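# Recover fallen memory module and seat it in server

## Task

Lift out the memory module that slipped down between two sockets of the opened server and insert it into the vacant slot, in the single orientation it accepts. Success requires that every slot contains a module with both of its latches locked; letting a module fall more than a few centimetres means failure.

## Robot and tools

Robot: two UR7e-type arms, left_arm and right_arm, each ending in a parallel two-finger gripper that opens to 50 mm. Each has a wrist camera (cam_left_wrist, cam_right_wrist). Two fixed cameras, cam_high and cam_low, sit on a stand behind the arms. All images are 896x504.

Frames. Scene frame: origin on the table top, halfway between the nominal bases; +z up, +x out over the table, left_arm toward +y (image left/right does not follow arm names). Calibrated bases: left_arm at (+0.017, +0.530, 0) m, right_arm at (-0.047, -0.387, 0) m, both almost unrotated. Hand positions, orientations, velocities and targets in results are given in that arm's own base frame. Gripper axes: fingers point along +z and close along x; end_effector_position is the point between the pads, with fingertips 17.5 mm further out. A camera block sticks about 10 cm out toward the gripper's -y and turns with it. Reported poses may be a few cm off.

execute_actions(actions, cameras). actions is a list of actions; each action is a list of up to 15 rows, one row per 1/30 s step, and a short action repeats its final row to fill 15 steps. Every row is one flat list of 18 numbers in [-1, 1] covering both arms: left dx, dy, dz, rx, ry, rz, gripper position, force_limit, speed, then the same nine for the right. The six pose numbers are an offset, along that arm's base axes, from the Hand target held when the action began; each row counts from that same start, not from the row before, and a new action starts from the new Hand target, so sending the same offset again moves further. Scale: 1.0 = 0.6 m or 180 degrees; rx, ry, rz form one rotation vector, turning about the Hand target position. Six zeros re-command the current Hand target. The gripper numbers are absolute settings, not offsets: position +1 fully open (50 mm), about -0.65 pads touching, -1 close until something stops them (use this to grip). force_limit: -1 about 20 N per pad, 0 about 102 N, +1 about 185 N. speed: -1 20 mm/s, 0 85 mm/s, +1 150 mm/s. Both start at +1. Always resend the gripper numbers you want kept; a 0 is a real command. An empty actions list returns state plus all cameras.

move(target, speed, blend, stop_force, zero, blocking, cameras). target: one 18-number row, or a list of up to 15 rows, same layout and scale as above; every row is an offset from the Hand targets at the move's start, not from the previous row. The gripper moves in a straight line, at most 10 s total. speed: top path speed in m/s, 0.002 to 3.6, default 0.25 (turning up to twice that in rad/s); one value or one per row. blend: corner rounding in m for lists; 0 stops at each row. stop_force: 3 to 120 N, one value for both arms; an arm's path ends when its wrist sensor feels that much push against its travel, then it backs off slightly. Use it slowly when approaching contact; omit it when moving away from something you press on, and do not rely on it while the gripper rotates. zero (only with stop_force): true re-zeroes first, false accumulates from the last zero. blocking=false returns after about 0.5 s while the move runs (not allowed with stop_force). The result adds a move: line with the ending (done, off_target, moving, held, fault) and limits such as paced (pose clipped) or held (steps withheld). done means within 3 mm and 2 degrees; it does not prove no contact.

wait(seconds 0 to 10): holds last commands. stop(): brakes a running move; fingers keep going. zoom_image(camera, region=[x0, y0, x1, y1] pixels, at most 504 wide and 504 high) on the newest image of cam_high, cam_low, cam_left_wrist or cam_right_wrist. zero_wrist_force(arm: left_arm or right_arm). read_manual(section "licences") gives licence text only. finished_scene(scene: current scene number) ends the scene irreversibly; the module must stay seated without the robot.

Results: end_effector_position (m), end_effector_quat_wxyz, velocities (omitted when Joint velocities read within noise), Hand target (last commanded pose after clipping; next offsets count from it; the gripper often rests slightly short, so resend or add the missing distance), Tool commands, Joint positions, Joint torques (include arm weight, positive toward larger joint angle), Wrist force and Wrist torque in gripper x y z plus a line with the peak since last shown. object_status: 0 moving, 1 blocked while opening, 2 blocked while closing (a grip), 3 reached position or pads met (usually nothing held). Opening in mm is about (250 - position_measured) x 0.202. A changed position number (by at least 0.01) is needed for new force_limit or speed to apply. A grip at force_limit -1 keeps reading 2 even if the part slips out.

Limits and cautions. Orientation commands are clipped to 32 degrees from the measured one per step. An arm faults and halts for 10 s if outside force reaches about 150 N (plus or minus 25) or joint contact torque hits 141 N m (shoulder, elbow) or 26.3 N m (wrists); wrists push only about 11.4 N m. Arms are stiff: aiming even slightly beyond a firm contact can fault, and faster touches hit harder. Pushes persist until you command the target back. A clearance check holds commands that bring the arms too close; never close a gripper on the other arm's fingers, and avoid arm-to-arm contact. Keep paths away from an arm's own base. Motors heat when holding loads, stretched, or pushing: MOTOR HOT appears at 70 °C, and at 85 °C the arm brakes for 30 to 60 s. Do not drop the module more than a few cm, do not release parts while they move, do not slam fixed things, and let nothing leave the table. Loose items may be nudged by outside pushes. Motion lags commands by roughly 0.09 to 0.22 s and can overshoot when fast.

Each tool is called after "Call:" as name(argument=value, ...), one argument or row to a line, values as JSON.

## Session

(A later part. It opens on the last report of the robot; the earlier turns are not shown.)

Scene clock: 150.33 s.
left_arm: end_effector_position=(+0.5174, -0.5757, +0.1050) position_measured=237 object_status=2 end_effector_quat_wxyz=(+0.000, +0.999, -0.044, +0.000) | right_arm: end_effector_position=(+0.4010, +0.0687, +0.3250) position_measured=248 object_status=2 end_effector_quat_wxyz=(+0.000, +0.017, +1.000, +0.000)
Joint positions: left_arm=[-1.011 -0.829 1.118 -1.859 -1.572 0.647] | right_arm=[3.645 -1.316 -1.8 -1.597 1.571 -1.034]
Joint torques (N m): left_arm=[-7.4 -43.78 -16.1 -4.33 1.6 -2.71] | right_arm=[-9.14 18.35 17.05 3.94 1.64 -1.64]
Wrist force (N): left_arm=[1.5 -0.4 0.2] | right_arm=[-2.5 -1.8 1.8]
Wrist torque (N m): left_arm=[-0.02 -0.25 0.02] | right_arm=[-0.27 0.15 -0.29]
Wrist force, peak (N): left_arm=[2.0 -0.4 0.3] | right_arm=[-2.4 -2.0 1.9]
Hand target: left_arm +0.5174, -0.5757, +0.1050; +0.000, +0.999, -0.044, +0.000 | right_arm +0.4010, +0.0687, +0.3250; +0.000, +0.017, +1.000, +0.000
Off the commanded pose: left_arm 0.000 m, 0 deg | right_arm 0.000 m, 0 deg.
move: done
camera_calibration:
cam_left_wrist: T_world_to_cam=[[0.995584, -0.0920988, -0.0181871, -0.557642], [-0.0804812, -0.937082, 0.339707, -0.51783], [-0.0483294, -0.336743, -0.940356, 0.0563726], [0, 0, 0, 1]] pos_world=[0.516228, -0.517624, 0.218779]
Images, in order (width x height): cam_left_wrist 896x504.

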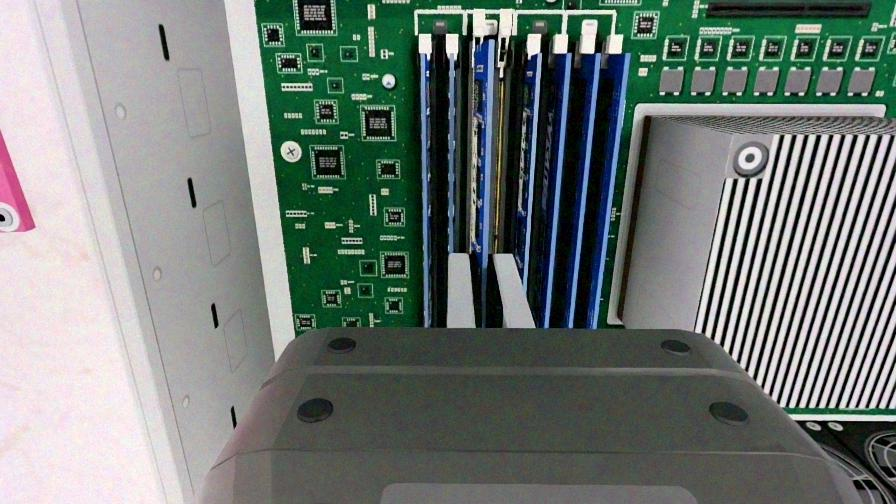

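Call:
move(
  target=[
    [-0.0025,-0.0015,0,0,0,0,-1,-0.7,-0.8, 0,0,0,0,0,0,-1,-0.7,-0.8],
    [-0.0025,-0.0015,-0.018,0,0,0,-1,-0.7,-0.8, 0,0,0,0,0,0,-1,-0.7,-0.8],
  ],
  speed=0.02,
  stop_force=5,
  cameras=["cam_left_wrist"],
)

Call:
zoom_image(
  camera="cam_left_wrist",
  region=[390, 0, 590, 130],
)

Call:
zoom_image(
  camera="cam_left_wrist",
  region=[390, 130, 590, 260],
)

Scene clock: 156.20 s.
left_arm: end_effector_position=(+0.5159, -0.5766, +0.0942) position_measured=237 object_status=2 end_effector_quat_wxyz=(+0.000, +0.999, -0.044, +0.000) | right_arm: end_effector_position=(+0.4010, +0.0687, +0.3250) position_measured=248 object_status=2 end_effector_quat_wxyz=(+0.000, +0.017, +1.000, +0.000)
Joint positions: left_arm=[-1.014 -0.822 1.134 -1.882 -1.572 0.645] | right_arm=[3.645 -1.316 -1.8 -1.597 1.571 -1.034]
Joint torques (N m): left_arm=[-6.88 -43.54 -17.34 -4.49 0.86 -2.68] | right_arm=[-8.85 19.11 17.33 3.92 1.59 -1.71]
Wrist force (N): left_arm=[1.6 -0.4 0.4] | right_arm=[-2.6 -1.7 1.7]
Wrist torque (N m): left_arm=[-0.01 -0.26 0.02] | right_arm=[-0.26 0.17 -0.29]
Wrist force, peak (N): left_arm=[2.1 -0.6 0.5] | right_arm=[-2.6 -1.9 1.8]
Hand target: left_arm +0.5159, -0.5766, +0.0942; +0.000, +0.999, -0.044, +0.000 | right_arm +0.4010, +0.0687, +0.3250; +0.000, +0.017, +1.000, +0.000
Off the commanded pose: left_arm 0.000 m, 0 deg | right_arm 0.000 m, 0 deg.
move: done
camera_calibration:
cam_left_wrist: T_world_to_cam=[[0.995584, -0.0920988, -0.0181871, -0.556428], [-0.0804812, -0.937082, 0.339707, -0.515126], [-0.0483294, -0.336743, -0.940356, 0.0458412], [0, 0, 0, 1]] pos_world=[0.514728, -0.518524, 0.207979]
Images, in order (width x height): cam_left_wrist 896x504.

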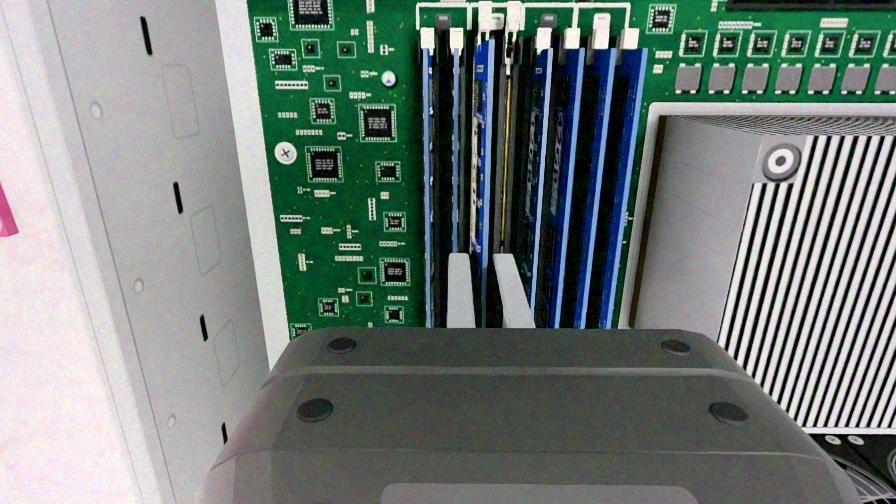

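Scaled by 2.520 from the camera's 896x504 image, which has a finer 1280x720 frame.

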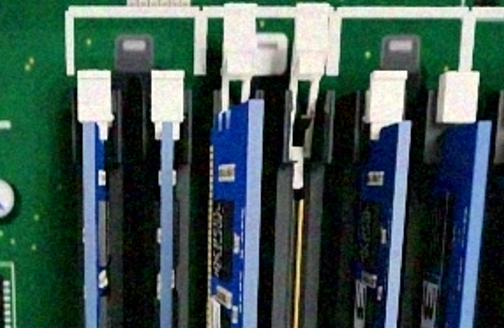

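Scaled by 2.520 from the camera's 896x504 image, which has a finer 1280x720 frame.

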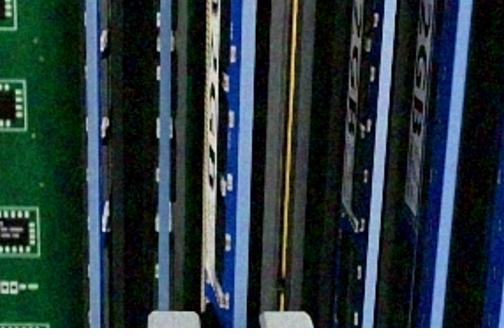

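Call:
move(
  target=[0,-0.0005,-0.045,0,0,0,-1,-0.7,-0.8, 0,0,0,0,0,0,-1,-0.7,-0.8],
  speed=0.01,
  stop_force=5,
  cameras=["cam_left_wrist"],
)

Call:
zoom_image(
  camera="cam_left_wrist",
  region=[390, 0, 590, 130],
)

Call:
zoom_image(
  camera="cam_left_wrist",
  region=[390, 130, 590, 260],
)

Scene clock: 163.27 s.
left_arm: end_effector_position=(+0.5159, -0.5768, +0.0750) position_measured=237 object_status=2 end_effector_quat_wxyz=(+0.000, +0.999, -0.044, +0.000) | right_arm: end_effector_position=(+0.4010, +0.0687, +0.3250) position_measured=248 object_status=2 end_effector_quat_wxyz=(+0.000, +0.017, +1.000, +0.000)
Joint positions: left_arm=[-1.014 -0.805 1.156 -1.921 -1.572 0.645] | right_arm=[3.645 -1.316 -1.8 -1.597 1.571 -1.034]
Joint torques (N m): left_arm=[-5.5 -67.79 -27.86 -1.31 -0.49 -2.33] | right_arm=[-8.02 18.03 16.87 3.7 1.74 -1.62]
Wrist force (N): left_arm=[1.6 0.8 -2.1] | right_arm=[-2.5 -1.7 1.6]
Wrist torque (N m): left_arm=[0.02 -0.24 0.01] | right_arm=[-0.25 0.15 -0.28]
Wrist force, peak (N): left_arm=[2.0 -4.0 -13.0] | right_arm=[-2.6 -1.9 1.7]
Hand target: left_arm +0.5159, -0.5768, +0.0750; +0.000, +0.999, -0.044, +0.000 (not the last commanded pose) | right_arm +0.4010, +0.0687, +0.3250; +0.000, +0.017, +1.000, +0.000
Off the commanded pose: left_arm 0.008 m, 0 deg | right_arm 0.000 m, 0 deg.
move: contact (left_arm)
camera_calibration:
cam_left_wrist: T_world_to_cam=[[0.995579, -0.0921275, -0.0182921, -0.556788], [-0.080477, -0.937111, 0.339626, -0.508793], [-0.0484307, -0.336653, -0.940383, 0.0278226], [0, 0, 0, 1]] pos_world=[0.514728, -0.518724, 0.188778]
Images, in order (width x height): cam_left_wrist 896x504.

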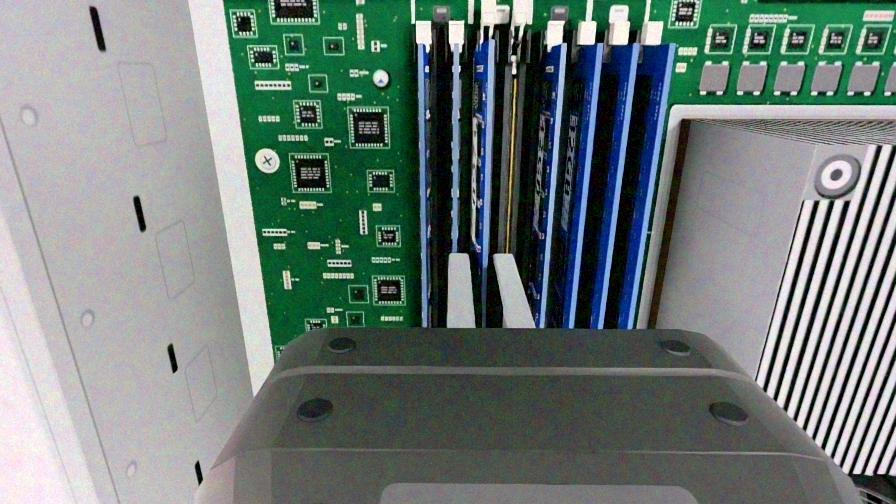

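Scaled by 2.520 from the camera's 896x504 image, which has a finer 1280x720 frame.

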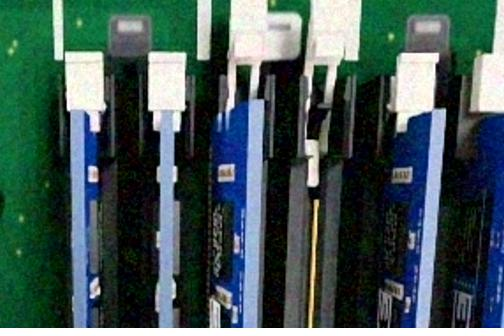

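Scaled by 2.520 from the camera's 896x504 image, which has a finer 1280x720 frame.

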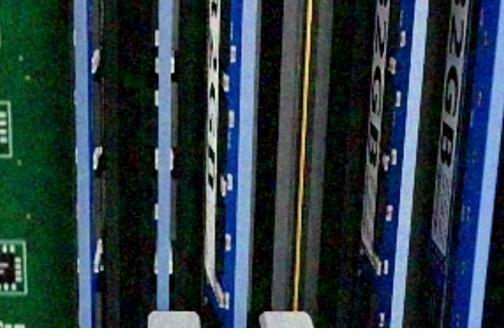

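Call:
move(
  target=[
    [0,0,0.003,0,0,0,-1,-0.7,-0.8, 0,0,0,0,0,0,-1,-0.7,-0.8],
    [-0.0017,0,0.003,0,0,0,-1,-0.7,-0.8, 0,0,0,0,0,0,-1,-0.7,-0.8],
  ],
  speed=0.02,
)

Call:
move(
  target=[0,0,-0.02,0,0,0,-1,-0.7,-0.8, 0,0,0,0,0,0,-1,-0.7,-0.8],
  speed=0.01,
  stop_force=5,
)

Call:
move(
  target=[
    [0,0,0.003,0,0,0,-1,-0.7,-0.8, 0,0,0,0,0,0,-1,-0.7,-0.8],
    [0.0034,0,0.003,0,0,0,-1,-0.7,-0.8, 0,0,0,0,0,0,-1,-0.7,-0.8],
  ],
  speed=0.02,
)

Call:
move(
  target=[0,0,-0.02,0,0,0,-1,-0.7,-0.8, 0,0,0,0,0,0,-1,-0.7,-0.8],
  speed=0.01,
  stop_force=5,
)

Scene clock: 169.17 s.
left_arm: end_effector_position=(+0.5151, -0.5768, +0.0768) position_measured=237 object_status=2 end_effector_quat_wxyz=(+0.000, +0.999, -0.044, +0.000) | right_arm: end_effector_position=(+0.4010, +0.0687, +0.3250) position_measured=248 object_status=2 end_effector_quat_wxyz=(+0.000, +0.017, +1.000, +0.000)
Joint positions: left_arm=[-1.015 -0.808 1.157 -1.919 -1.572 0.644] | right_arm=[3.645 -1.316 -1.8 -1.597 1.571 -1.034]
Joint torques (N m): left_arm=[-6.67 -68.96 -16.3 -4.44 -0.37 -2.67] | right_arm=[-8.05 19.56 16.78 3.87 1.7 -1.43]
Wrist force (N): left_arm=[1.8 -0.4 0.5] | right_arm=[-2.6 -2.0 1.4]
Wrist torque (N m): left_arm=[-0.03 -0.30 0.02] | right_arm=[-0.29 0.16 -0.28]
Wrist force, peak (N): left_arm=[1.9 0.7 -2.4] | right_arm=[-2.6 -1.7 1.8]
Hand target: left_arm +0.5149, -0.5768, +0.0768; +0.000, +0.999, -0.044, +0.000 | right_arm +0.4010, +0.0687, +0.3250; +0.000, +0.017, +1.000, +0.000
Off the commanded pose: left_arm 0.000 m, 0 deg | right_arm 0.000 m, 0 deg.
move: done

Scene clock: 171.10 s.
left_arm: end_effector_position=(+0.5149, -0.5768, +0.0713) position_measured=237 object_status=2 end_effector_quat_wxyz=(+0.000, +0.999, -0.044, +0.000) | right_arm: end_effector_position=(+0.4010, +0.0687, +0.3250) position_measured=248 object_status=2 end_effector_quat_wxyz=(+0.000, +0.017, +1.000, +0.000)
Joint positions: left_arm=[-1.015 -0.804 1.163 -1.93 -1.572 0.644] | right_arm=[3.645 -1.316 -1.8 -1.597 1.571 -1.034]
Joint torques (N m): left_arm=[-6.05 -62.31 -25.63 -0.55 -0.6 -2.59] | right_arm=[-7.99 17.4 17.7 3.85 1.65 -1.66]
Wrist force (N): left_arm=[1.8 1.2 -8.2] | right_arm=[-2.3 -2.0 1.6]
Wrist torque (N m): left_arm=[0.11 -0.35 0.01] | right_arm=[-0.32 0.13 -0.29]
Wrist force, peak (N): left_arm=[1.5 -5.0 -21.4] | right_arm=[-2.6 -1.9 1.5]
Hand target: left_arm +0.5149, -0.5768, +0.0713; +0.000, +0.999, -0.044, +0.000 (not the last commanded pose) | right_arm +0.4010, +0.0687, +0.3250; +0.000, +0.017, +1.000, +0.000
Off the commanded pose: left_arm 0.007 m, 0 deg | right_arm 0.000 m, 0 deg.
move: contact (left_arm)

Scene clock: 172.10 s.
left_arm: end_effector_position=(+0.5168, -0.5769, +0.0732) position_measured=237 object_status=2 end_effector_quat_wxyz=(+0.000, +0.999, -0.044, +0.000) | right_arm: end_effector_position=(+0.4010, +0.0687, +0.3250) position_measured=248 object_status=2 end_effector_quat_wxyz=(+0.000, +0.017, +1.000, +0.000)
Joint positions: left_arm=[-1.013 -0.802 1.156 -1.924 -1.572 0.646] | right_arm=[3.645 -1.316 -1.8 -1.597 1.571 -1.034]
Joint torques (N m): left_arm=[16.41 -42.23 -29.35 -2.79 1.12 2.87] | right_arm=[-8.79 18.77 17.29 3.69 1.71 -1.43]
Wrist force (N): left_arm=[-8.8 2.1 -3.6] | right_arm=[-2.4 -1.7 1.7]
Wrist torque (N m): left_arm=[0.00 -0.70 -0.09] | right_arm=[-0.26 0.13 -0.29]
Wrist force, peak (N): left_arm=[-8.8 2.1 -3.6] | right_arm=[-2.6 -1.8 1.7]
Hand target: left_arm +0.5170, -0.5768, +0.0731; +0.000, +0.999, -0.044, +0.000 | right_arm +0.4010, +0.0687, +0.3250; +0.000, +0.017, +1.000, +0.000
Off the commanded pose: left_arm 0.000 m, 0 deg | right_arm 0.000 m, 0 deg.
move: done

Scene clock: 173.70 s.
left_arm: end_effector_position=(+0.5170, -0.5768, +0.0714) position_measured=237 object_status=2 end_effector_quat_wxyz=(+0.000, +0.999, -0.044, -0.001) | right_arm: end_effector_position=(+0.4010, +0.0687, +0.3250) position_measured=248 object_status=2 end_effector_quat_wxyz=(+0.000, +0.017, +1.000, +0.000)
Joint positions: left_arm=[-1.013 -0.8 1.157 -1.927 -1.572 0.646] | right_arm=[3.645 -1.316 -1.8 -1.597 1.571 -1.034]
Joint torques (N m): left_arm=[3.31 -63.42 -29.1 -3.83 4.34 2.24] | right_arm=[-7.96 18.48 18.39 3.75 1.8 -1.41]
Wrist force (N): left_arm=[-15.1 -0.4 -9.5] | right_arm=[-2.3 -2.0 1.6]
Wrist torque (N m): left_arm=[0.04 -0.84 -0.09] | right_arm=[-0.30 0.12 -0.28]
Wrist force, peak (N): left_arm=[-15.3 -7.1 -23.5] | right_arm=[-2.7 -1.8 1.5]
Hand target: left_arm +0.5169, -0.5769, +0.0714; +0.000, +0.999, -0.044, +0.000 (not the last commanded pose) | right_arm +0.4010, +0.0687, +0.3250; +0.000, +0.017, +1.000, +0.000
Off the commanded pose: left_arm 0.010 m, 0 deg | right_arm 0.000 m, 0 deg.
move: contact (left_arm)

Call:
move(
  target=[-0.003,0,0.0008,0,0,0,-1,-0.7,-0.8, 0,0,0,0,0,0,-1,-0.7,-0.8],
  speed=0.02,
  cameras=["cam_left_wrist"],
)

Call:
zoom_image(
  camera="cam_left_wrist",
  region=[390, 0, 590, 130],
)

Call:
zoom_image(
  camera="cam_left_wrist",
  region=[390, 130, 590, 300],
)

Scene clock: 176.27 s.
left_arm: end_effector_position=(+0.5153, -0.5768, +0.0719) position_measured=237 object_status=2 end_effector_quat_wxyz=(+0.000, +0.999, -0.044, +0.000) | right_arm: end_effector_position=(+0.4010, +0.0687, +0.3250) position_measured=248 object_status=2 end_effector_quat_wxyz=(+0.000, +0.017, +1.000, +0.000)
Joint positions: left_arm=[-1.015 -0.804 1.162 -1.929 -1.572 0.644] | right_arm=[3.645 -1.316 -1.8 -1.597 1.571 -1.034]
Joint torques (N m): left_arm=[-7.47 -69.76 -17.66 -4.58 1.58 -2.55] | right_arm=[-8.81 18.89 17.66 3.74 1.5 -1.58]
Wrist force (N): left_arm=[2.1 -0.1 0.5] | right_arm=[-2.4 -1.9 1.6]
Wrist torque (N m): left_arm=[0.05 -0.36 0.02] | right_arm=[-0.28 0.12 -0.28]
Wrist force, peak (N): left_arm=[-14.8 -0.5 -9.8] | right_arm=[-2.6 -1.9 1.8]
Hand target: left_arm +0.5151, -0.5769, +0.0719; +0.000, +0.999, -0.044, +0.000 | right_arm +0.4010, +0.0687, +0.3250; +0.000, +0.017, +1.000, +0.000
Off the commanded pose: left_arm 0.000 m, 0 deg | right_arm 0.000 m, 0 deg.
move: done
camera_calibration:
cam_left_wrist: T_world_to_cam=[[0.995584, -0.0921, -0.0181867, -0.556158], [-0.0804825, -0.937082, 0.339707, -0.507759], [-0.0483294, -0.336743, -0.940356, 0.0246761], [0, 0, 0, 1]] pos_world=[0.514028, -0.518724, 0.185579]
Images, in order (width x height): cam_left_wrist 896x504.

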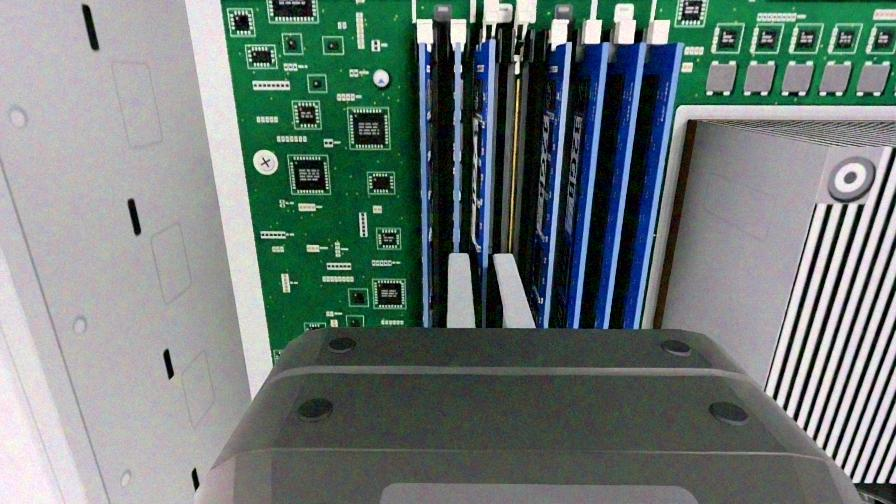

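Scaled by 2.520 from the camera's 896x504 image, which has a finer 1280x720 frame.

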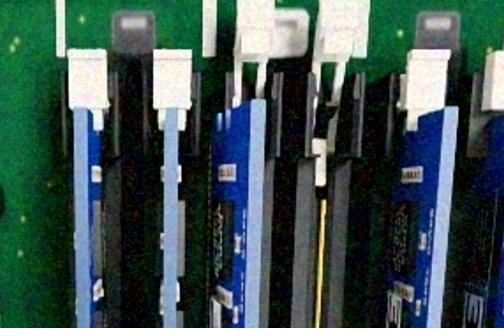

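Scaled by 2.520 from the camera's 896x504 image, which has a finer 1280x720 frame.

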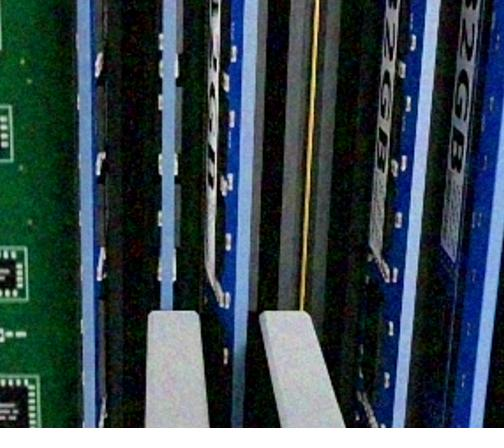

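Call:
execute_actions(
  actions=[
    [[0,0,0,0,0,0,-0.45,-0.7,-0.9,0,0,0,0,0,0,-1,-0.7,-0.8]],
  ],
)

Call:
move(
  target=[0,0,0.025,0,0,0,-0.45,-0.7,-0.9, 0,0,0,0,0,0,-1,-0.7,-0.8],
  speed=0.02,
  cameras=["cam_left_wrist"],
)

Call:
zoom_image(
  camera="cam_left_wrist",
  region=[390, 0, 590, 130],
)

Call:
zoom_image(
  camera="cam_left_wrist",
  region=[390, 130, 590, 300],
)

Scene clock: 182.93 s.
left_arm: end_effector_position=(+0.5151, -0.5769, +0.0719) position_measured=220 object_status=3 end_effector_quat_wxyz=(+0.000, +0.999, -0.044, +0.000) | right_arm: end_effector_position=(+0.4010, +0.0687, +0.3250) position_measured=248 object_status=2 end_effector_quat_wxyz=(+0.000, +0.017, +1.000, +0.000)
Joint positions: left_arm=[-1.015 -0.804 1.162 -1.929 -1.572 0.644] | right_arm=[3.645 -1.316 -1.8 -1.597 1.571 -1.034]
Joint torques (N m): left_arm=[-7.01 -68.92 -16.96 -4.32 -1.6 -2.62] | right_arm=[-7.4 18.72 17.72 3.63 1.61 -1.34]
Wrist force (N): left_arm=[1.9 -0.2 0.5] | right_arm=[-2.5 -1.7 1.3]
Wrist torque (N m): left_arm=[0.01 -0.30 0.01] | right_arm=[-0.25 0.16 -0.28]
Wrist force, peak (N): left_arm=[2.4 -0.4 0.9] | right_arm=[-2.5 -2.2 1.5]
Hand target: left_arm +0.5151, -0.5769, +0.0719; +0.000, +0.999, -0.044, +0.000 | right_arm +0.4010, +0.0687, +0.3250; +0.000, +0.017, +1.000, +0.000
Off the commanded pose: left_arm 0.000 m, 0 deg | right_arm 0.000 m, 0 deg.

Scene clock: 184.07 s.
left_arm: end_effector_position=(+0.5151, -0.5769, +0.0867) position_measured=220 object_status=3 end_effector_quat_wxyz=(+0.000, +0.999, -0.044, +0.000) | right_arm: end_effector_position=(+0.4010, +0.0687, +0.3250) position_measured=248 object_status=2 end_effector_quat_wxyz=(+0.000, +0.017, +1.000, +0.000)
Joint positions: left_arm=[-1.015 -0.817 1.145 -1.899 -1.572 0.644] | right_arm=[3.645 -1.316 -1.8 -1.597 1.571 -1.034]
Joint torques (N m): left_arm=[-6.05 -68.65 -29.68 -1.74 -1.29 -2.85] | right_arm=[-8.44 17.77 16.92 3.61 1.69 -1.34]
Wrist force (N): left_arm=[1.5 -0.3 0.4] | right_arm=[-2.3 -1.6 1.5]
Wrist torque (N m): left_arm=[-0.01 -0.25 0.01] | right_arm=[-0.24 0.12 -0.28]
Wrist force, peak (N): left_arm=[2.2 -0.1 0.4] | right_arm=[-2.6 -1.7 1.7]
Hand target: left_arm +0.5151, -0.5769, +0.0869; +0.000, +0.999, -0.044, +0.000 | right_arm +0.4010, +0.0687, +0.3250; +0.000, +0.017, +1.000, +0.000
Off the commanded pose: left_arm 0.000 m, 0 deg | right_arm 0.000 m, 0 deg.
move: done
camera_calibration:
cam_left_wrist: T_world_to_cam=[[0.995579, -0.0921318, -0.0182714, -0.555793], [-0.080479, -0.937047, 0.339802, -0.512926], [-0.0484278, -0.33683, -0.940319, 0.0386472], [0, 0, 0, 1]] pos_world=[0.513928, -0.518825, 0.200479]
Images, in order (width x height): cam_left_wrist 896x504.

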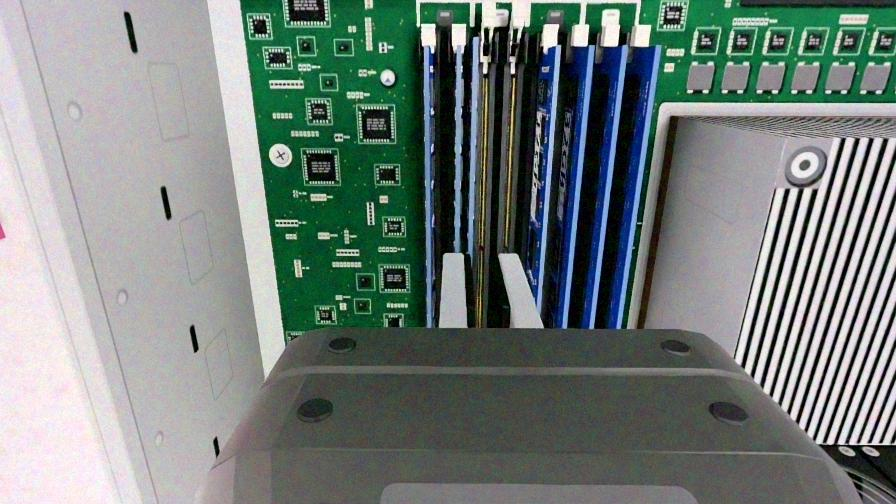

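Scaled by 2.520 from the camera's 896x504 image, which has a finer 1280x720 frame.

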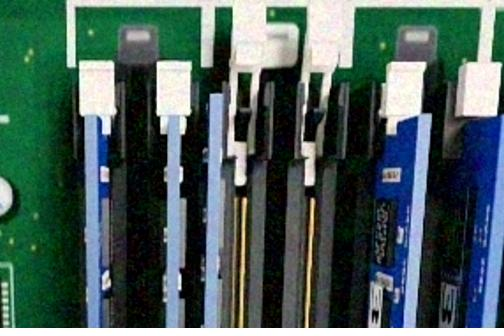

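Scaled by 2.520 from the camera's 896x504 image, which has a finer 1280x720 frame.

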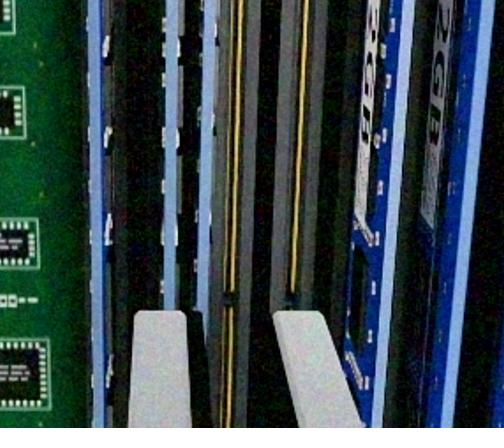

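Call:
move(
  target=[
    [-0.0055,0,0,0,0,0,-0.45,-0.7,-0.9, 0,0,0,0,0,0,-1,-0.7,-0.8],
    [-0.0055,0,-0.018,0,0,0,-0.45,-0.7,-0.9, 0,0,0,0,0,0,-1,-0.7,-0.8],
  ],
  speed=0.02,
  stop_force=4,
  cameras=["cam_left_wrist"],
)

Call:
zoom_image(
  camera="cam_left_wrist",
  region=[420, 160, 540, 280],
)

Call:
zoom_image(
  camera="cam_left_wrist",
  region=[420, 0, 580, 120],
)

Scene clock: 197.53 s.
left_arm: end_effector_position=(+0.5118, -0.5769, +0.0761) position_measured=220 object_status=3 end_effector_quat_wxyz=(+0.000, +0.999, -0.044, +0.000) | right_arm: end_effector_position=(+0.4010, +0.0687, +0.3250) position_measured=248 object_status=2 end_effector_quat_wxyz=(+0.000, +0.017, +1.000, +0.000)
Joint positions: left_arm=[-1.018 -0.813 1.167 -1.924 -1.572 0.64] | right_arm=[3.645 -1.316 -1.8 -1.597 1.571 -1.034]
Joint torques (N m): left_arm=[-6.64 -44.73 -17.65 -4.54 -1.65 -2.61] | right_arm=[-8.85 18.45 17.66 3.55 1.49 -1.41]
Wrist force (N): left_arm=[1.8 -0.7 0.7] | right_arm=[-2.1 -1.9 1.3]
Wrist torque (N m): left_arm=[-0.06 -0.30 0.01] | right_arm=[-0.30 0.09 -0.28]
Wrist force, peak (N): left_arm=[2.3 0.0 0.7] | right_arm=[-2.6 -1.9 1.7]
Hand target: left_arm +0.5118, -0.5769, +0.0761; +0.000, +0.999, -0.044, +0.000 | right_arm +0.4010, +0.0687, +0.3250; +0.000, +0.017, +1.000, +0.000
Off the commanded pose: left_arm 0.000 m, 0 deg | right_arm 0.000 m, 0 deg.
move: done
camera_calibration:
cam_left_wrist: T_world_to_cam=[[0.995579, -0.0921343, -0.01828, -0.552701], [-0.0804829, -0.937079, 0.339714, -0.509587], [-0.0484292, -0.336741, -0.940351, 0.0285724], [0, 0, 0, 1]] pos_world=[0.510628, -0.518824, 0.189879]
Images, in order (width x height): cam_left_wrist 896x504.

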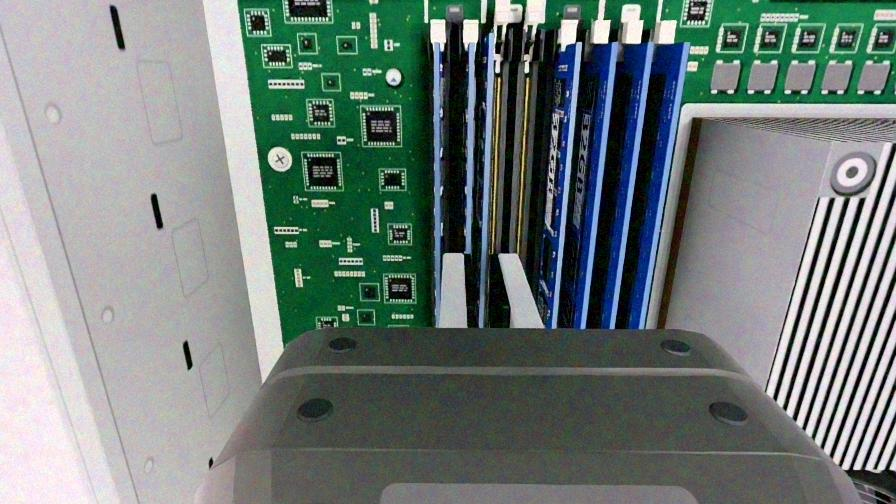

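Scaled by 4.200 from the camera's 896x504 image, which has a finer 1280x720 frame.

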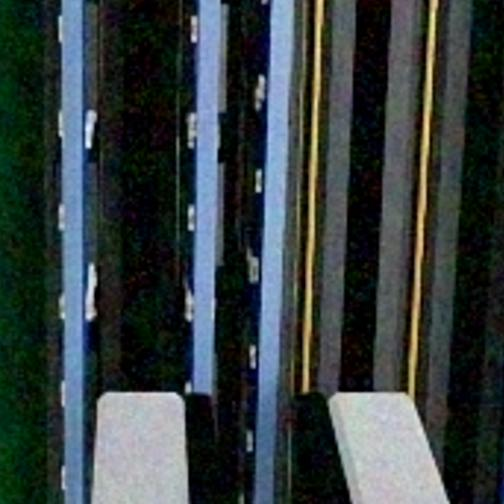

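Scaled by 3.150 from the camera's 896x504 image, which has a finer 1280x720 frame.

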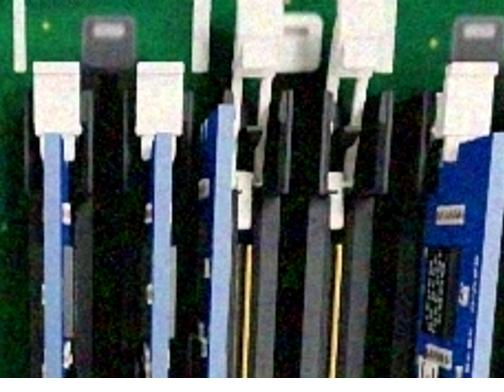

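Call:
move(
  target=[
    [0.0017,0,0,0,0,0,-0.45,-0.7,-0.9, 0,0,0,0,0,0,-1,-0.7,-0.8],
    [0.0017,0,-0.0058,0,0,0,-0.45,-0.7,-0.9, 0,0,0,0,0,0,-1,-0.7,-0.8],
  ],
  speed=0.01,
  stop_force=4,
  cameras=["cam_left_wrist"],
)

Call:
zoom_image(
  camera="cam_left_wrist",
  region=[420, 160, 540, 280],
)

Scene clock: 202.10 s.
left_arm: end_effector_position=(+0.5129, -0.5769, +0.0726) position_measured=220 object_status=3 end_effector_quat_wxyz=(+0.000, +0.999, -0.044, +0.000) | right_arm: end_effector_position=(+0.4010, +0.0687, +0.3250) position_measured=248 object_status=2 end_effector_quat_wxyz=(+0.000, +0.017, +1.000, +0.000)
Joint positions: left_arm=[-1.017 -0.808 1.168 -1.93 -1.572 0.641] | right_arm=[3.645 -1.316 -1.8 -1.597 1.571 -1.034]
Joint torques (N m): left_arm=[8.59 -43.88 -17.42 -4.49 -0.82 2.8] | right_arm=[-7.16 19.01 18.4 3.36 1.53 -1.21]
Wrist force (N): left_arm=[1.8 0.0 0.3] | right_arm=[-2.3 -1.9 1.4]
Wrist torque (N m): left_arm=[0.06 -0.29 -0.10] | right_arm=[-0.30 0.11 -0.28]
Wrist force, peak (N): left_arm=[2.4 0.1 0.5] | right_arm=[-2.9 -2.0 1.6]
Hand target: left_arm +0.5129, -0.5769, +0.0726; +0.000, +0.999, -0.044, +0.000 | right_arm +0.4010, +0.0687, +0.3250; +0.000, +0.017, +1.000, +0.000
Off the commanded pose: left_arm 0.000 m, 0 deg | right_arm 0.000 m, 0 deg.
move: done
camera_calibration:
cam_left_wrist: T_world_to_cam=[[0.995579, -0.0921343, -0.01828, -0.553761], [-0.0804829, -0.937079, 0.339714, -0.508317], [-0.0484292, -0.336741, -0.940351, 0.0253296], [0, 0, 0, 1]] pos_world=[0.511628, -0.518824, 0.186379]
Images, in order (width x height): cam_left_wrist 896x504.

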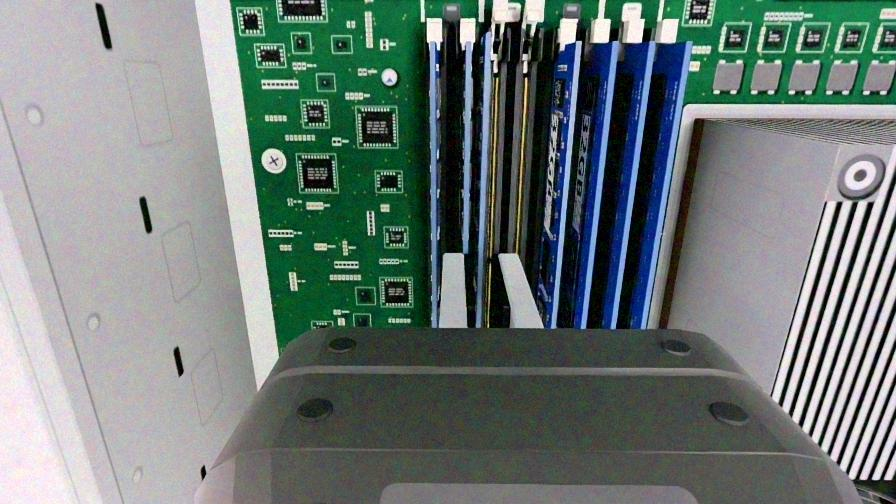

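Scaled by 4.200 from the camera's 896x504 image, which has a finer 1280x720 frame.

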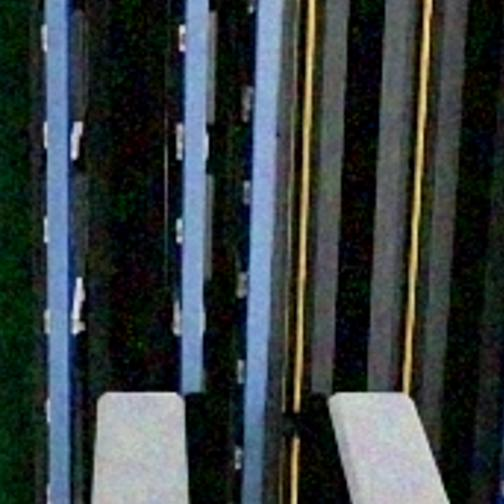

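Call:
execute_actions(
  actions=[
    [[0,0,0,0,0,0,-1,-0.7,-0.8,0,0,0,0,0,0,-1,-0.7,-0.8]],
  ],
)

Scene clock: 203.63 s.
left_arm: end_effector_position=(+0.5129, -0.5769, +0.0726) position_measured=251 object_status=3 end_effector_quat_wxyz=(+0.000, +0.999, -0.044, +0.000) | right_arm: end_effector_position=(+0.4010, +0.0687, +0.3250) position_measured=248 object_status=2 end_effector_quat_wxyz=(+0.000, +0.017, +1.000, +0.000)
Joint positions: left_arm=[-1.017 -0.808 1.168 -1.93 -1.572 0.641] | right_arm=[3.645 -1.316 -1.8 -1.597 1.571 -1.034]
Joint torques (N m): left_arm=[8.7 -44.29 -17.16 -4.11 -0.54 2.77] | right_arm=[-7.59 17.29 17.56 3.53 1.56 -1.15]
Wrist force (N): left_arm=[2.1 -0.1 0.5] | right_arm=[-2.6 -1.7 1.6]
Wrist torque (N m): left_arm=[0.03 -0.33 -0.10] | right_arm=[-0.25 0.17 -0.28]
Wrist force, peak (N): left_arm=[2.1 -0.1 0.7] | right_arm=[-2.6 -1.9 1.7]
Hand target: left_arm +0.5129, -0.5769, +0.0726; +0.000, +0.999, -0.044, +0.000 | right_arm +0.4010, +0.0687, +0.3250; +0.000, +0.017, +1.000, +0.000
Off the commanded pose: left_arm 0.000 m, 0 deg | right_arm 0.000 m, 0 deg.

Call:
move(
  target=[
    [0,0,0.1,0,0,0,-1,-0.7,-0.8, 0,0,0,0,0,0,-1,-0.7,-0.8],
    [-0.157,0.5678,0.39,0,0,-0.5,-1,-0.7,-0.8, 0,0,0,0,0,0,-1,-0.7,-0.8],
  ],
  speed=0.25,
  blend=[0.02,0],
)

Call:
move(
  target=[0,0,0,0,0,-0.5,-1,-0.7,-0.8, 0.367,0.506,-0.2,0,0,0,-1,-0.7,-0.8],
  speed=0.15,
  cameras=["cam_right_wrist"],
)

Scene clock: 212.57 s.
left_arm: end_effector_position=(+0.4187, -0.2362, +0.3066) position_measured=251 object_status=3 end_effector_quat_wxyz=(+0.000, -0.675, +0.737, +0.000) | right_arm: end_effector_position=(+0.4010, +0.0687, +0.3250) position_measured=248 object_status=2 end_effector_quat_wxyz=(+0.000, +0.017, +1.000, +0.000)
Joint positions: left_arm=[-0.795 -1.64 1.693 -1.623 -1.57 2.434] | right_arm=[3.645 -1.316 -1.8 -1.597 1.571 -1.034]
Joint torques (N m): left_arm=[8.21 -33.31 -19.02 -1.87 -2.12 2.84] | right_arm=[-6.93 18.93 17.18 3.44 1.57 -1.02]
Wrist force (N): left_arm=[1.9 -0.1 0.6] | right_arm=[-2.3 -1.7 1.6]
Wrist torque (N m): left_arm=[0.01 -0.31 -0.12] | right_arm=[-0.26 0.11 -0.28]
Wrist force, peak (N): left_arm=[2.0 -0.1 2.3] | right_arm=[-2.7 -1.8 1.8]
Hand target: left_arm +0.4187, -0.2362, +0.3066; +0.000, -0.675, +0.738, +0.000 | right_arm +0.4010, +0.0687, +0.3250; +0.000, +0.017, +1.000, +0.000
Off the commanded pose: left_arm 0.000 m, 0 deg | right_arm 0.000 m, 0 deg.
move: done

Scene clock: 218.47 s.
left_arm: end_effector_position=(+0.4186, -0.2362, +0.3066) position_measured=251 object_status=3 end_effector_quat_wxyz=(+0.001, +0.044, +0.999, +0.000) | right_arm: end_effector_position=(+0.6211, +0.3723, +0.2050) position_measured=248 object_status=2 end_effector_quat_wxyz=(+0.000, +0.017, +1.000, +0.000)
Joint positions: left_arm=[-0.795 -1.641 1.694 -1.624 -1.57 4.005] | right_arm=[3.866 -2.127 -1.167 -1.419 1.571 -0.812]
Joint torques (N m): left_arm=[8.61 -13.99 -30 -4.58 -2.31 2.74] | right_arm=[12.39 40.06 28.54 0.88 1.43 1.99]
Wrist force (N): left_arm=[2.2 0.0 0.5] | right_arm=[-3.3 -2.1 1.8]
Wrist torque (N m): left_arm=[0.03 -0.37 -0.12] | right_arm=[-0.31 0.27 -0.32]
Wrist force, peak (N): left_arm=[2.4 -0.2 0.8] | right_arm=[-3.4 -2.0 1.8]
Hand target: left_arm +0.4187, -0.2362, +0.3066; +0.000, +0.044, +0.999, +0.000 | right_arm +0.6212, +0.3723, +0.2050; +0.000, +0.017, +1.000, +0.000
Off the commanded pose: left_arm 0.000 m, 0 deg | right_arm 0.000 m, 0 deg.
move: done
camera_calibration:
cam_right_wrist: T_world_to_cam=[[-0.999852, 0.0133689, 0.0108564, 0.616721], [0.0163535, 0.934667, 0.355148, -0.418251], [-0.00539923, 0.355273, -0.934747, 0.192306], [0, 0, 0, 1]] pos_world=[0.624507, 0.314359, 0.321603]
Images, in order (width x height): cam_right_wrist 896x504.

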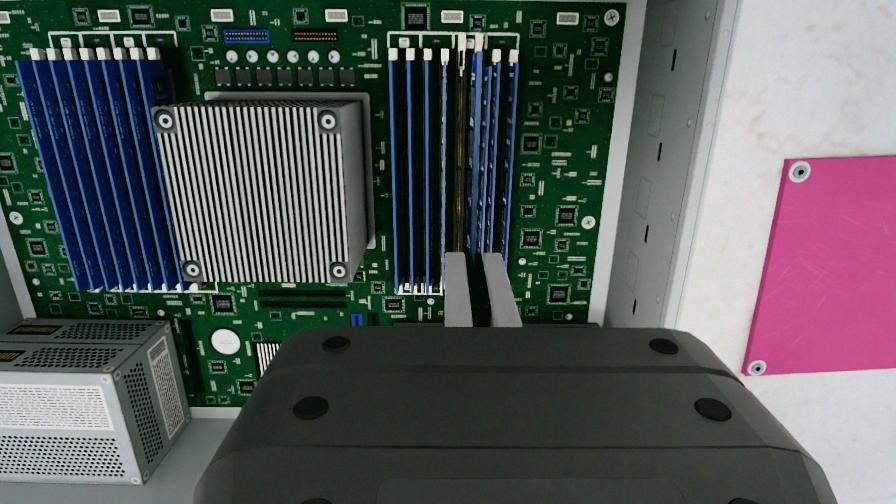

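Call:
move(
  target=[0,0,0,0,0,0,-1,-0.7,-0.8, 0,0,-0.15,0,0,0,-1,-0.7,-0.8],
  speed=0.06,
)

Call:
move(
  target=[0,0,0,0,0,0,-1,-0.7,-0.8, 0,0,-0.069,0,0,0,-1,-0.7,-0.8],
  speed=0.012,
  stop_force=7,
  cameras=["cam_right_wrist"],
)

Call:
zoom_image(
  camera="cam_right_wrist",
  region=[400, 0, 620, 260],
)

Scene clock: 222.00 s.
left_arm: end_effector_position=(+0.4187, -0.2362, +0.3066) position_measured=251 object_status=3 end_effector_quat_wxyz=(+0.000, +0.044, +0.999, +0.000) | right_arm: end_effector_position=(+0.6211, +0.3723, +0.1151) position_measured=248 object_status=2 end_effector_quat_wxyz=(+0.000, +0.017, +1.000, +0.000)
Joint positions: left_arm=[-0.795 -1.641 1.694 -1.624 -1.57 4.005] | right_arm=[3.866 -2.183 -1.313 -1.217 1.572 -0.812]
Joint torques (N m): left_arm=[9.27 -10.29 -30.78 -3.98 -2.18 2.84] | right_arm=[10.88 40.91 14.19 4.25 0.39 2.07]
Wrist force (N): left_arm=[1.6 -0.1 0.2] | right_arm=[-2.9 -1.5 1.7]
Wrist torque (N m): left_arm=[0.03 -0.28 -0.12] | right_arm=[-0.22 0.20 -0.32]
Wrist force, peak (N): left_arm=[2.5 0.0 0.4] | right_arm=[-3.5 -1.9 1.9]
Hand target: left_arm +0.4187, -0.2362, +0.3066; +0.000, +0.044, +0.999, +0.000 | right_arm +0.6212, +0.3723, +0.1150; +0.000, +0.017, +1.000, +0.000
Off the commanded pose: left_arm 0.000 m, 0 deg | right_arm 0.000 m, 0 deg.
move: done

Scene clock: 226.43 s.
left_arm: end_effector_position=(+0.4187, -0.2362, +0.3066) position_measured=251 object_status=3 end_effector_quat_wxyz=(+0.000, +0.044, +0.999, +0.000) | right_arm: end_effector_position=(+0.6212, +0.3723, +0.0736) position_measured=248 object_status=2 end_effector_quat_wxyz=(+0.000, +0.017, +1.000, +0.000)
Joint positions: left_arm=[-0.795 -1.641 1.694 -1.624 -1.57 4.005] | right_arm=[3.866 -2.222 -1.362 -1.129 1.572 -0.812]
Joint torques (N m): left_arm=[8.17 -10.59 -31.79 -3.13 -2.25 2.86] | right_arm=[7.54 41.6 14.9 4.75 -1.26 1.68]
Wrist force (N): left_arm=[1.9 0.2 0.4] | right_arm=[-2.7 -1.8 1.6]
Wrist torque (N m): left_arm=[0.09 -0.33 -0.12] | right_arm=[-0.25 0.21 -0.31]
Wrist force, peak (N): left_arm=[2.2 0.1 0.8] | right_arm=[-3.2 -1.7 1.8]
Hand target: left_arm +0.4187, -0.2362, +0.3066; +0.000, +0.044, +0.999, +0.000 | right_arm +0.6212, +0.3723, +0.0736; +0.000, +0.017, +1.000, +0.000
Off the commanded pose: left_arm 0.000 m, 0 deg | right_arm 0.000 m, 0 deg.
move: done
camera_calibration:
cam_right_wrist: T_world_to_cam=[[-0.999852, 0.0133689, 0.0108564, 0.618246], [0.0163535, 0.934667, 0.355148, -0.371679], [-0.00539923, 0.355273, -0.934747, 0.0694449], [0, 0, 0, 1]] pos_world=[0.624607, 0.314459, 0.190203]
Images, in order (width x height): cam_right_wrist 896x504.

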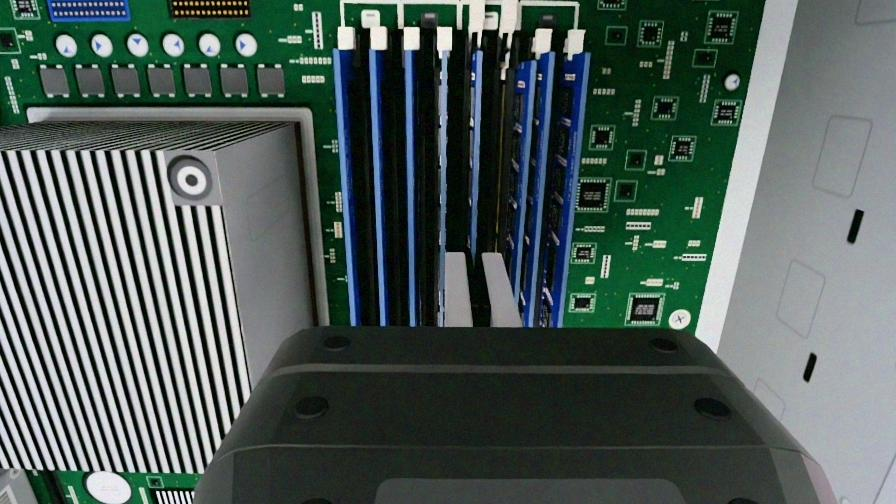

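Scaled by 1.938 from the camera's 896x504 image, which has a finer 1280x720 frame.

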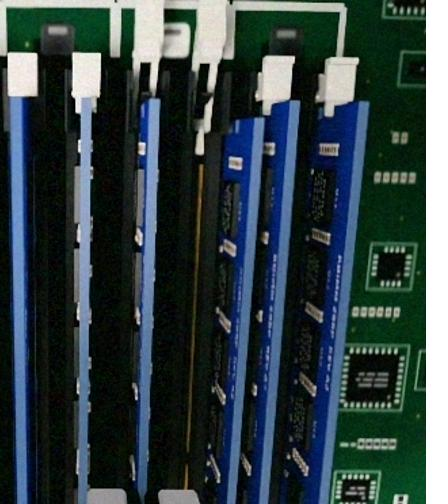

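Call:
execute_actions(
  actions=[
    [[0,0,0,0,0,0,-1,-0.7,-0.8,0,0,0,0,0,0,-0.45,-0.7,-0.9]],
    [[0,0,0,0,0,0,-1,-0.7,-0.8,0,0,0.01,0,0,0,-0.45,-0.7,-0.9]],
    [[0,0,0,0,0,0,-1,-0.7,-0.8,0,0,0.013,0,0,0,-0.45,-0.7,-0.9]],
    [[0,0,0,0,0,0,-1,-0.7,-0.8,0,0,0,0,0,0,-1,-0.7,-0.8]],
  ],
)

Call:
move(
  target=[0,0,0,0,0,0,-1,-0.7,-0.8, 0,0,-0.036,0,0,0,-1,-0.7,-0.8],
  speed=0.01,
  stop_force=85,
)

Call:
move(
  target=[
    [0,0,0,0,0,0,-1,-0.7,-0.8, 0,0,0.015,0,0,0,-1,-0.7,-0.8],
    [0,0,0,0,0,0,-1,-0.7,-0.8, 0.003,0.078,0.015,0,0,0,-1,-0.7,-0.8],
  ],
  speed=0.04,
)

Call:
move(
  target=[0,0,0,0,0,0,-1,-0.7,-0.8, 0,0,-0.036,0,0,0,-1,-0.7,-0.8],
  speed=0.01,
  stop_force=75,
)

Call:
move(
  target=[
    [0,0,0,0,0,0,-1,-0.7,-0.8, 0,0,0.015,0,0,0,-1,-0.7,-0.8],
    [0,0,0,0,0,0,-1,-0.7,-0.8, -0.006,-0.156,0.015,0,0,0,-1,-0.7,-0.8],
  ],
  speed=0.04,
)

Call:
move(
  target=[0,0,0,0,0,0,-1,-0.7,-0.8, 0,0,-0.036,0,0,0,-1,-0.7,-0.8],
  speed=0.01,
  stop_force=75,
)

Call:
move(
  target=[0,0,0,0,0,0,-1,-0.7,-0.8, 0,0,0.07,0,0,0,-1,-0.7,-0.8],
  speed=0.1,
  cameras=["cam_right_wrist"],
)

Call:
zoom_image(
  camera="cam_right_wrist",
  region=[380, 60, 600, 300],
)

Scene clock: 233.10 s.
left_arm: end_effector_position=(+0.4187, -0.2362, +0.3066) position_measured=251 object_status=3 end_effector_quat_wxyz=(+0.000, +0.044, +0.999, +0.000) | right_arm: end_effector_position=(+0.6212, +0.3723, +0.0874) position_measured=251 object_status=3 end_effector_quat_wxyz=(+0.000, +0.017, +1.000, +0.000)
Joint positions: left_arm=[-0.795 -1.641 1.694 -1.624 -1.57 4.005] | right_arm=[3.866 -2.208 -1.347 -1.157 1.572 -0.812]
Joint torques (N m): left_arm=[8.02 -10.96 -31.06 -3.2 -2.22 2.75] | right_arm=[3.29 54.78 28.14 0.82 -0.89 1.29]
Wrist force (N): left_arm=[2.2 0.0 0.5] | right_arm=[-2.8 -1.6 1.4]
Wrist torque (N m): left_arm=[0.05 -0.37 -0.12] | right_arm=[-0.24 0.20 -0.32]
Wrist force, peak (N): left_arm=[2.1 -0.1 0.9] | right_arm=[-2.7 -1.8 4.0]
Hand target: left_arm +0.4187, -0.2362, +0.3066; +0.000, +0.044, +0.999, +0.000 | right_arm +0.6212, +0.3723, +0.0874; +0.000, +0.017, +1.000, +0.000
Off the commanded pose: left_arm 0.000 m, 0 deg | right_arm 0.000 m, 0 deg.

Scene clock: 236.10 s.
left_arm: end_effector_position=(+0.4187, -0.2362, +0.3066) position_measured=251 object_status=3 end_effector_quat_wxyz=(+0.000, +0.044, +0.999, +0.000) | right_arm: end_effector_position=(+0.6213, +0.3724, +0.0714) position_measured=251 object_status=3 end_effector_quat_wxyz=(+0.000, +0.017, +1.000, +0.000)
Joint positions: left_arm=[-0.795 -1.641 1.694 -1.624 -1.57 4.005] | right_arm=[3.866 -2.224 -1.364 -1.123 1.571 -0.812]
Joint torques (N m): left_arm=[7.97 -10.54 -30.52 -3.14 -2.01 2.68] | right_arm=[2.76 0.85 -0.05 -2.83 3.26 1.26]
Wrist force (N): left_arm=[1.8 0.1 0.5] | right_arm=[-0.3 -20.9 -82.1]
Wrist torque (N m): left_arm=[0.06 -0.31 -0.12] | right_arm=[-0.31 0.05 -0.31]
Wrist force, peak (N): left_arm=[2.3 -0.1 0.4] | right_arm=[2.1 -28.6 -102.3]
Hand target: left_arm +0.4187, -0.2362, +0.3066; +0.000, +0.044, +0.999, +0.000 | right_arm +0.6213, +0.3724, +0.0714; +0.000, +0.017, +1.000, +0.000 (not the last commanded pose)
Off the commanded pose: left_arm 0.000 m, 0 deg | right_arm 0.006 m, 0 deg.
move: contact (right_arm)

Scene clock: 238.47 s.
left_arm: end_effector_position=(+0.4187, -0.2362, +0.3066) position_measured=251 object_status=3 end_effector_quat_wxyz=(+0.000, +0.044, +0.999, +0.000) | right_arm: end_effector_position=(+0.6231, +0.4191, +0.0804) position_measured=251 object_status=3 end_effector_quat_wxyz=(+0.000, +0.017, +1.000, +0.000)
Joint positions: left_arm=[-0.795 -1.641 1.694 -1.624 -1.57 4.005] | right_arm=[3.912 -2.276 -1.249 -1.186 1.571 -0.767]
Joint torques (N m): left_arm=[7.56 -9.85 -31.28 -3.04 -2.16 2.57] | right_arm=[13.48 42.85 28.41 1.03 -1.88 1.98]
Wrist force (N): left_arm=[1.9 -0.2 0.6] | right_arm=[-3.2 -1.5 1.1]
Wrist torque (N m): left_arm=[0.01 -0.31 -0.12] | right_arm=[-0.23 0.23 -0.35]
Wrist force, peak (N): left_arm=[2.2 0.2 0.7] | right_arm=[-0.2 -20.8 -82.2]
Hand target: left_arm +0.4187, -0.2362, +0.3066; +0.000, +0.044, +0.999, +0.000 | right_arm +0.6231, +0.4192, +0.0804; +0.000, +0.017, +1.000, +0.000
Off the commanded pose: left_arm 0.000 m, 0 deg | right_arm 0.000 m, 0 deg.
move: done

Scene clock: 240.77 s.
left_arm: end_effector_position=(+0.4187, -0.2362, +0.3066) position_measured=251 object_status=3 end_effector_quat_wxyz=(+0.000, +0.044, +0.999, +0.000) | right_arm: end_effector_position=(+0.6233, +0.4193, +0.0716) position_measured=251 object_status=3 end_effector_quat_wxyz=(+0.000, +0.017, +1.000, +0.001)
Joint positions: left_arm=[-0.795 -1.641 1.694 -1.624 -1.57 4.005] | right_arm=[3.912 -2.284 -1.259 -1.168 1.571 -0.767]
Joint torques (N m): left_arm=[7.38 -9.69 -31.04 -3.04 -2.2 2.59] | right_arm=[11.98 7.05 5.77 -1.03 4.22 1.77]
Wrist force (N): left_arm=[2.1 0.2 0.4] | right_arm=[1.4 -25.0 -74.0]
Wrist torque (N m): left_arm=[0.07 -0.36 -0.11] | right_arm=[-0.32 -0.11 -0.28]
Wrist force, peak (N): left_arm=[2.1 0.0 0.8] | right_arm=[3.6 -31.5 -93.6]
Hand target: left_arm +0.4187, -0.2362, +0.3066; +0.000, +0.044, +0.999, +0.000 | right_arm +0.6233, +0.4193, +0.0716; +0.001, +0.017, +1.000, +0.001 (not the last commanded pose)
Off the commanded pose: left_arm 0.000 m, 0 deg | right_arm 0.013 m, 0 deg.
move: contact (right_arm)

Scene clock: 244.27 s.
left_arm: end_effector_position=(+0.4187, -0.2362, +0.3066) position_measured=251 object_status=3 end_effector_quat_wxyz=(+0.000, +0.044, +0.999, +0.000) | right_arm: end_effector_position=(+0.6197, +0.3259, +0.0806) position_measured=251 object_status=3 end_effector_quat_wxyz=(+0.000, +0.017, +1.000, +0.001)
Joint positions: left_arm=[-0.795 -1.641 1.694 -1.624 -1.57 4.005] | right_arm=[3.817 -2.162 -1.445 -1.104 1.571 -0.861]
Joint torques (N m): left_arm=[7.66 -10.36 -29.72 -3.13 -2.22 2.58] | right_arm=[-10.65 50.74 15.09 4.77 1.81 -2.3]
Wrist force (N): left_arm=[2.1 0.1 0.5] | right_arm=[-2.9 -1.9 1.6]
Wrist torque (N m): left_arm=[0.05 -0.36 -0.12] | right_arm=[-0.28 0.22 -0.22]
Wrist force, peak (N): left_arm=[2.3 0.0 0.6] | right_arm=[1.5 -25.2 -73.5]
Hand target: left_arm +0.4187, -0.2362, +0.3066; +0.000, +0.044, +0.999, +0.000 | right_arm +0.6197, +0.3257, +0.0806; +0.001, +0.017, +1.000, +0.001
Off the commanded pose: left_arm 0.000 m, 0 deg | right_arm 0.000 m, 0 deg.
move: done

Scene clock: 246.57 s.
left_arm: end_effector_position=(+0.4187, -0.2362, +0.3066) position_measured=251 object_status=3 end_effector_quat_wxyz=(+0.000, +0.044, +0.999, +0.000) | right_arm: end_effector_position=(+0.6199, +0.3258, +0.0715) position_measured=251 object_status=3 end_effector_quat_wxyz=(+0.001, +0.017, +1.000, +0.001)
Joint positions: left_arm=[-0.795 -1.641 1.694 -1.624 -1.57 4.005] | right_arm=[3.817 -2.171 -1.455 -1.083 1.571 -0.862]
Joint torques (N m): left_arm=[6.75 -9.98 -31.43 -3.2 -2.12 2.42] | right_arm=[9.13 6.57 5.09 -1.16 4.22 -1.03]
Wrist force (N): left_arm=[1.7 0.0 0.6] | right_arm=[3.4 -24.3 -73.8]
Wrist torque (N m): left_arm=[0.04 -0.30 -0.12] | right_arm=[-0.49 -0.14 -0.19]
Wrist force, peak (N): left_arm=[2.2 0.1 0.9] | right_arm=[5.1 -30.7 -91.1]
Hand target: left_arm +0.4187, -0.2362, +0.3066; +0.000, +0.044, +0.999, +0.000 | right_arm +0.6199, +0.3258, +0.0716; +0.001, +0.017, +1.000, +0.001 (not the last commanded pose)
Off the commanded pose: left_arm 0.000 m, 0 deg | right_arm 0.013 m, 0 deg.
move: contact (right_arm)

Scene clock: 247.60 s.
left_arm: end_effector_position=(+0.4187, -0.2362, +0.3066) position_measured=251 object_status=3 end_effector_quat_wxyz=(+0.000, +0.044, +0.999, +0.000) | right_arm: end_effector_position=(+0.6199, +0.3258, +0.1134) position_measured=251 object_status=3 end_effector_quat_wxyz=(+0.001, +0.017, +1.000, +0.001)
Joint positions: left_arm=[-0.795 -1.641 1.694 -1.624 -1.57 4.005] | right_arm=[3.817 -2.129 -1.407 -1.173 1.571 -0.862]
Joint torques (N m): left_arm=[6.75 -9.89 -31.05 -3.14 -2.15 2.52] | right_arm=[11.46 51.58 28.52 0.9 -1.38 -1.37]
Wrist force (N): left_arm=[1.9 0.1 0.7] | right_arm=[-2.8 -1.6 1.3]
Wrist torque (N m): left_arm=[0.04 -0.33 -0.11] | right_arm=[-0.24 0.20 -0.22]
Wrist force, peak (N): left_arm=[2.1 0.3 0.8] | right_arm=[3.0 -24.2 -73.7]
Hand target: left_arm +0.4187, -0.2362, +0.3066; +0.000, +0.044, +0.999, +0.000 | right_arm +0.6199, +0.3258, +0.1136; +0.001, +0.017, +1.000, +0.001
Off the commanded pose: left_arm 0.000 m, 0 deg | right_arm 0.000 m, 0 deg.
move: done
camera_calibration:
cam_right_wrist: T_world_to_cam=[[-0.999872, 0.0134403, 0.0086666, 0.617438], [0.0156477, 0.934105, 0.356656, -0.341768], [-0.00330193, 0.356746, -0.934195, 0.121344], [0, 0, 0, 1]] pos_world=[0.623107, 0.267659, 0.229901]
Images, in order (width x height): cam_right_wrist 896x504.

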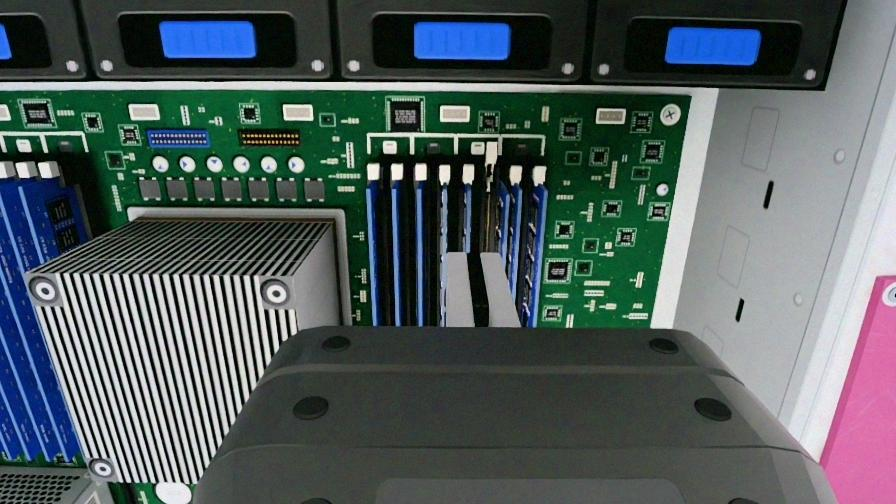

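Scaled by 2.100 from the camera's 896x504 image, which has a finer 1280x720 frame.

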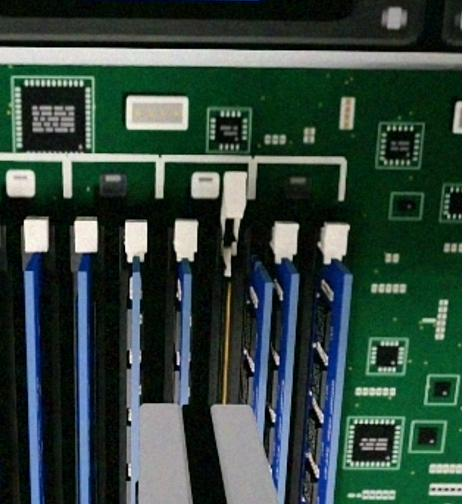

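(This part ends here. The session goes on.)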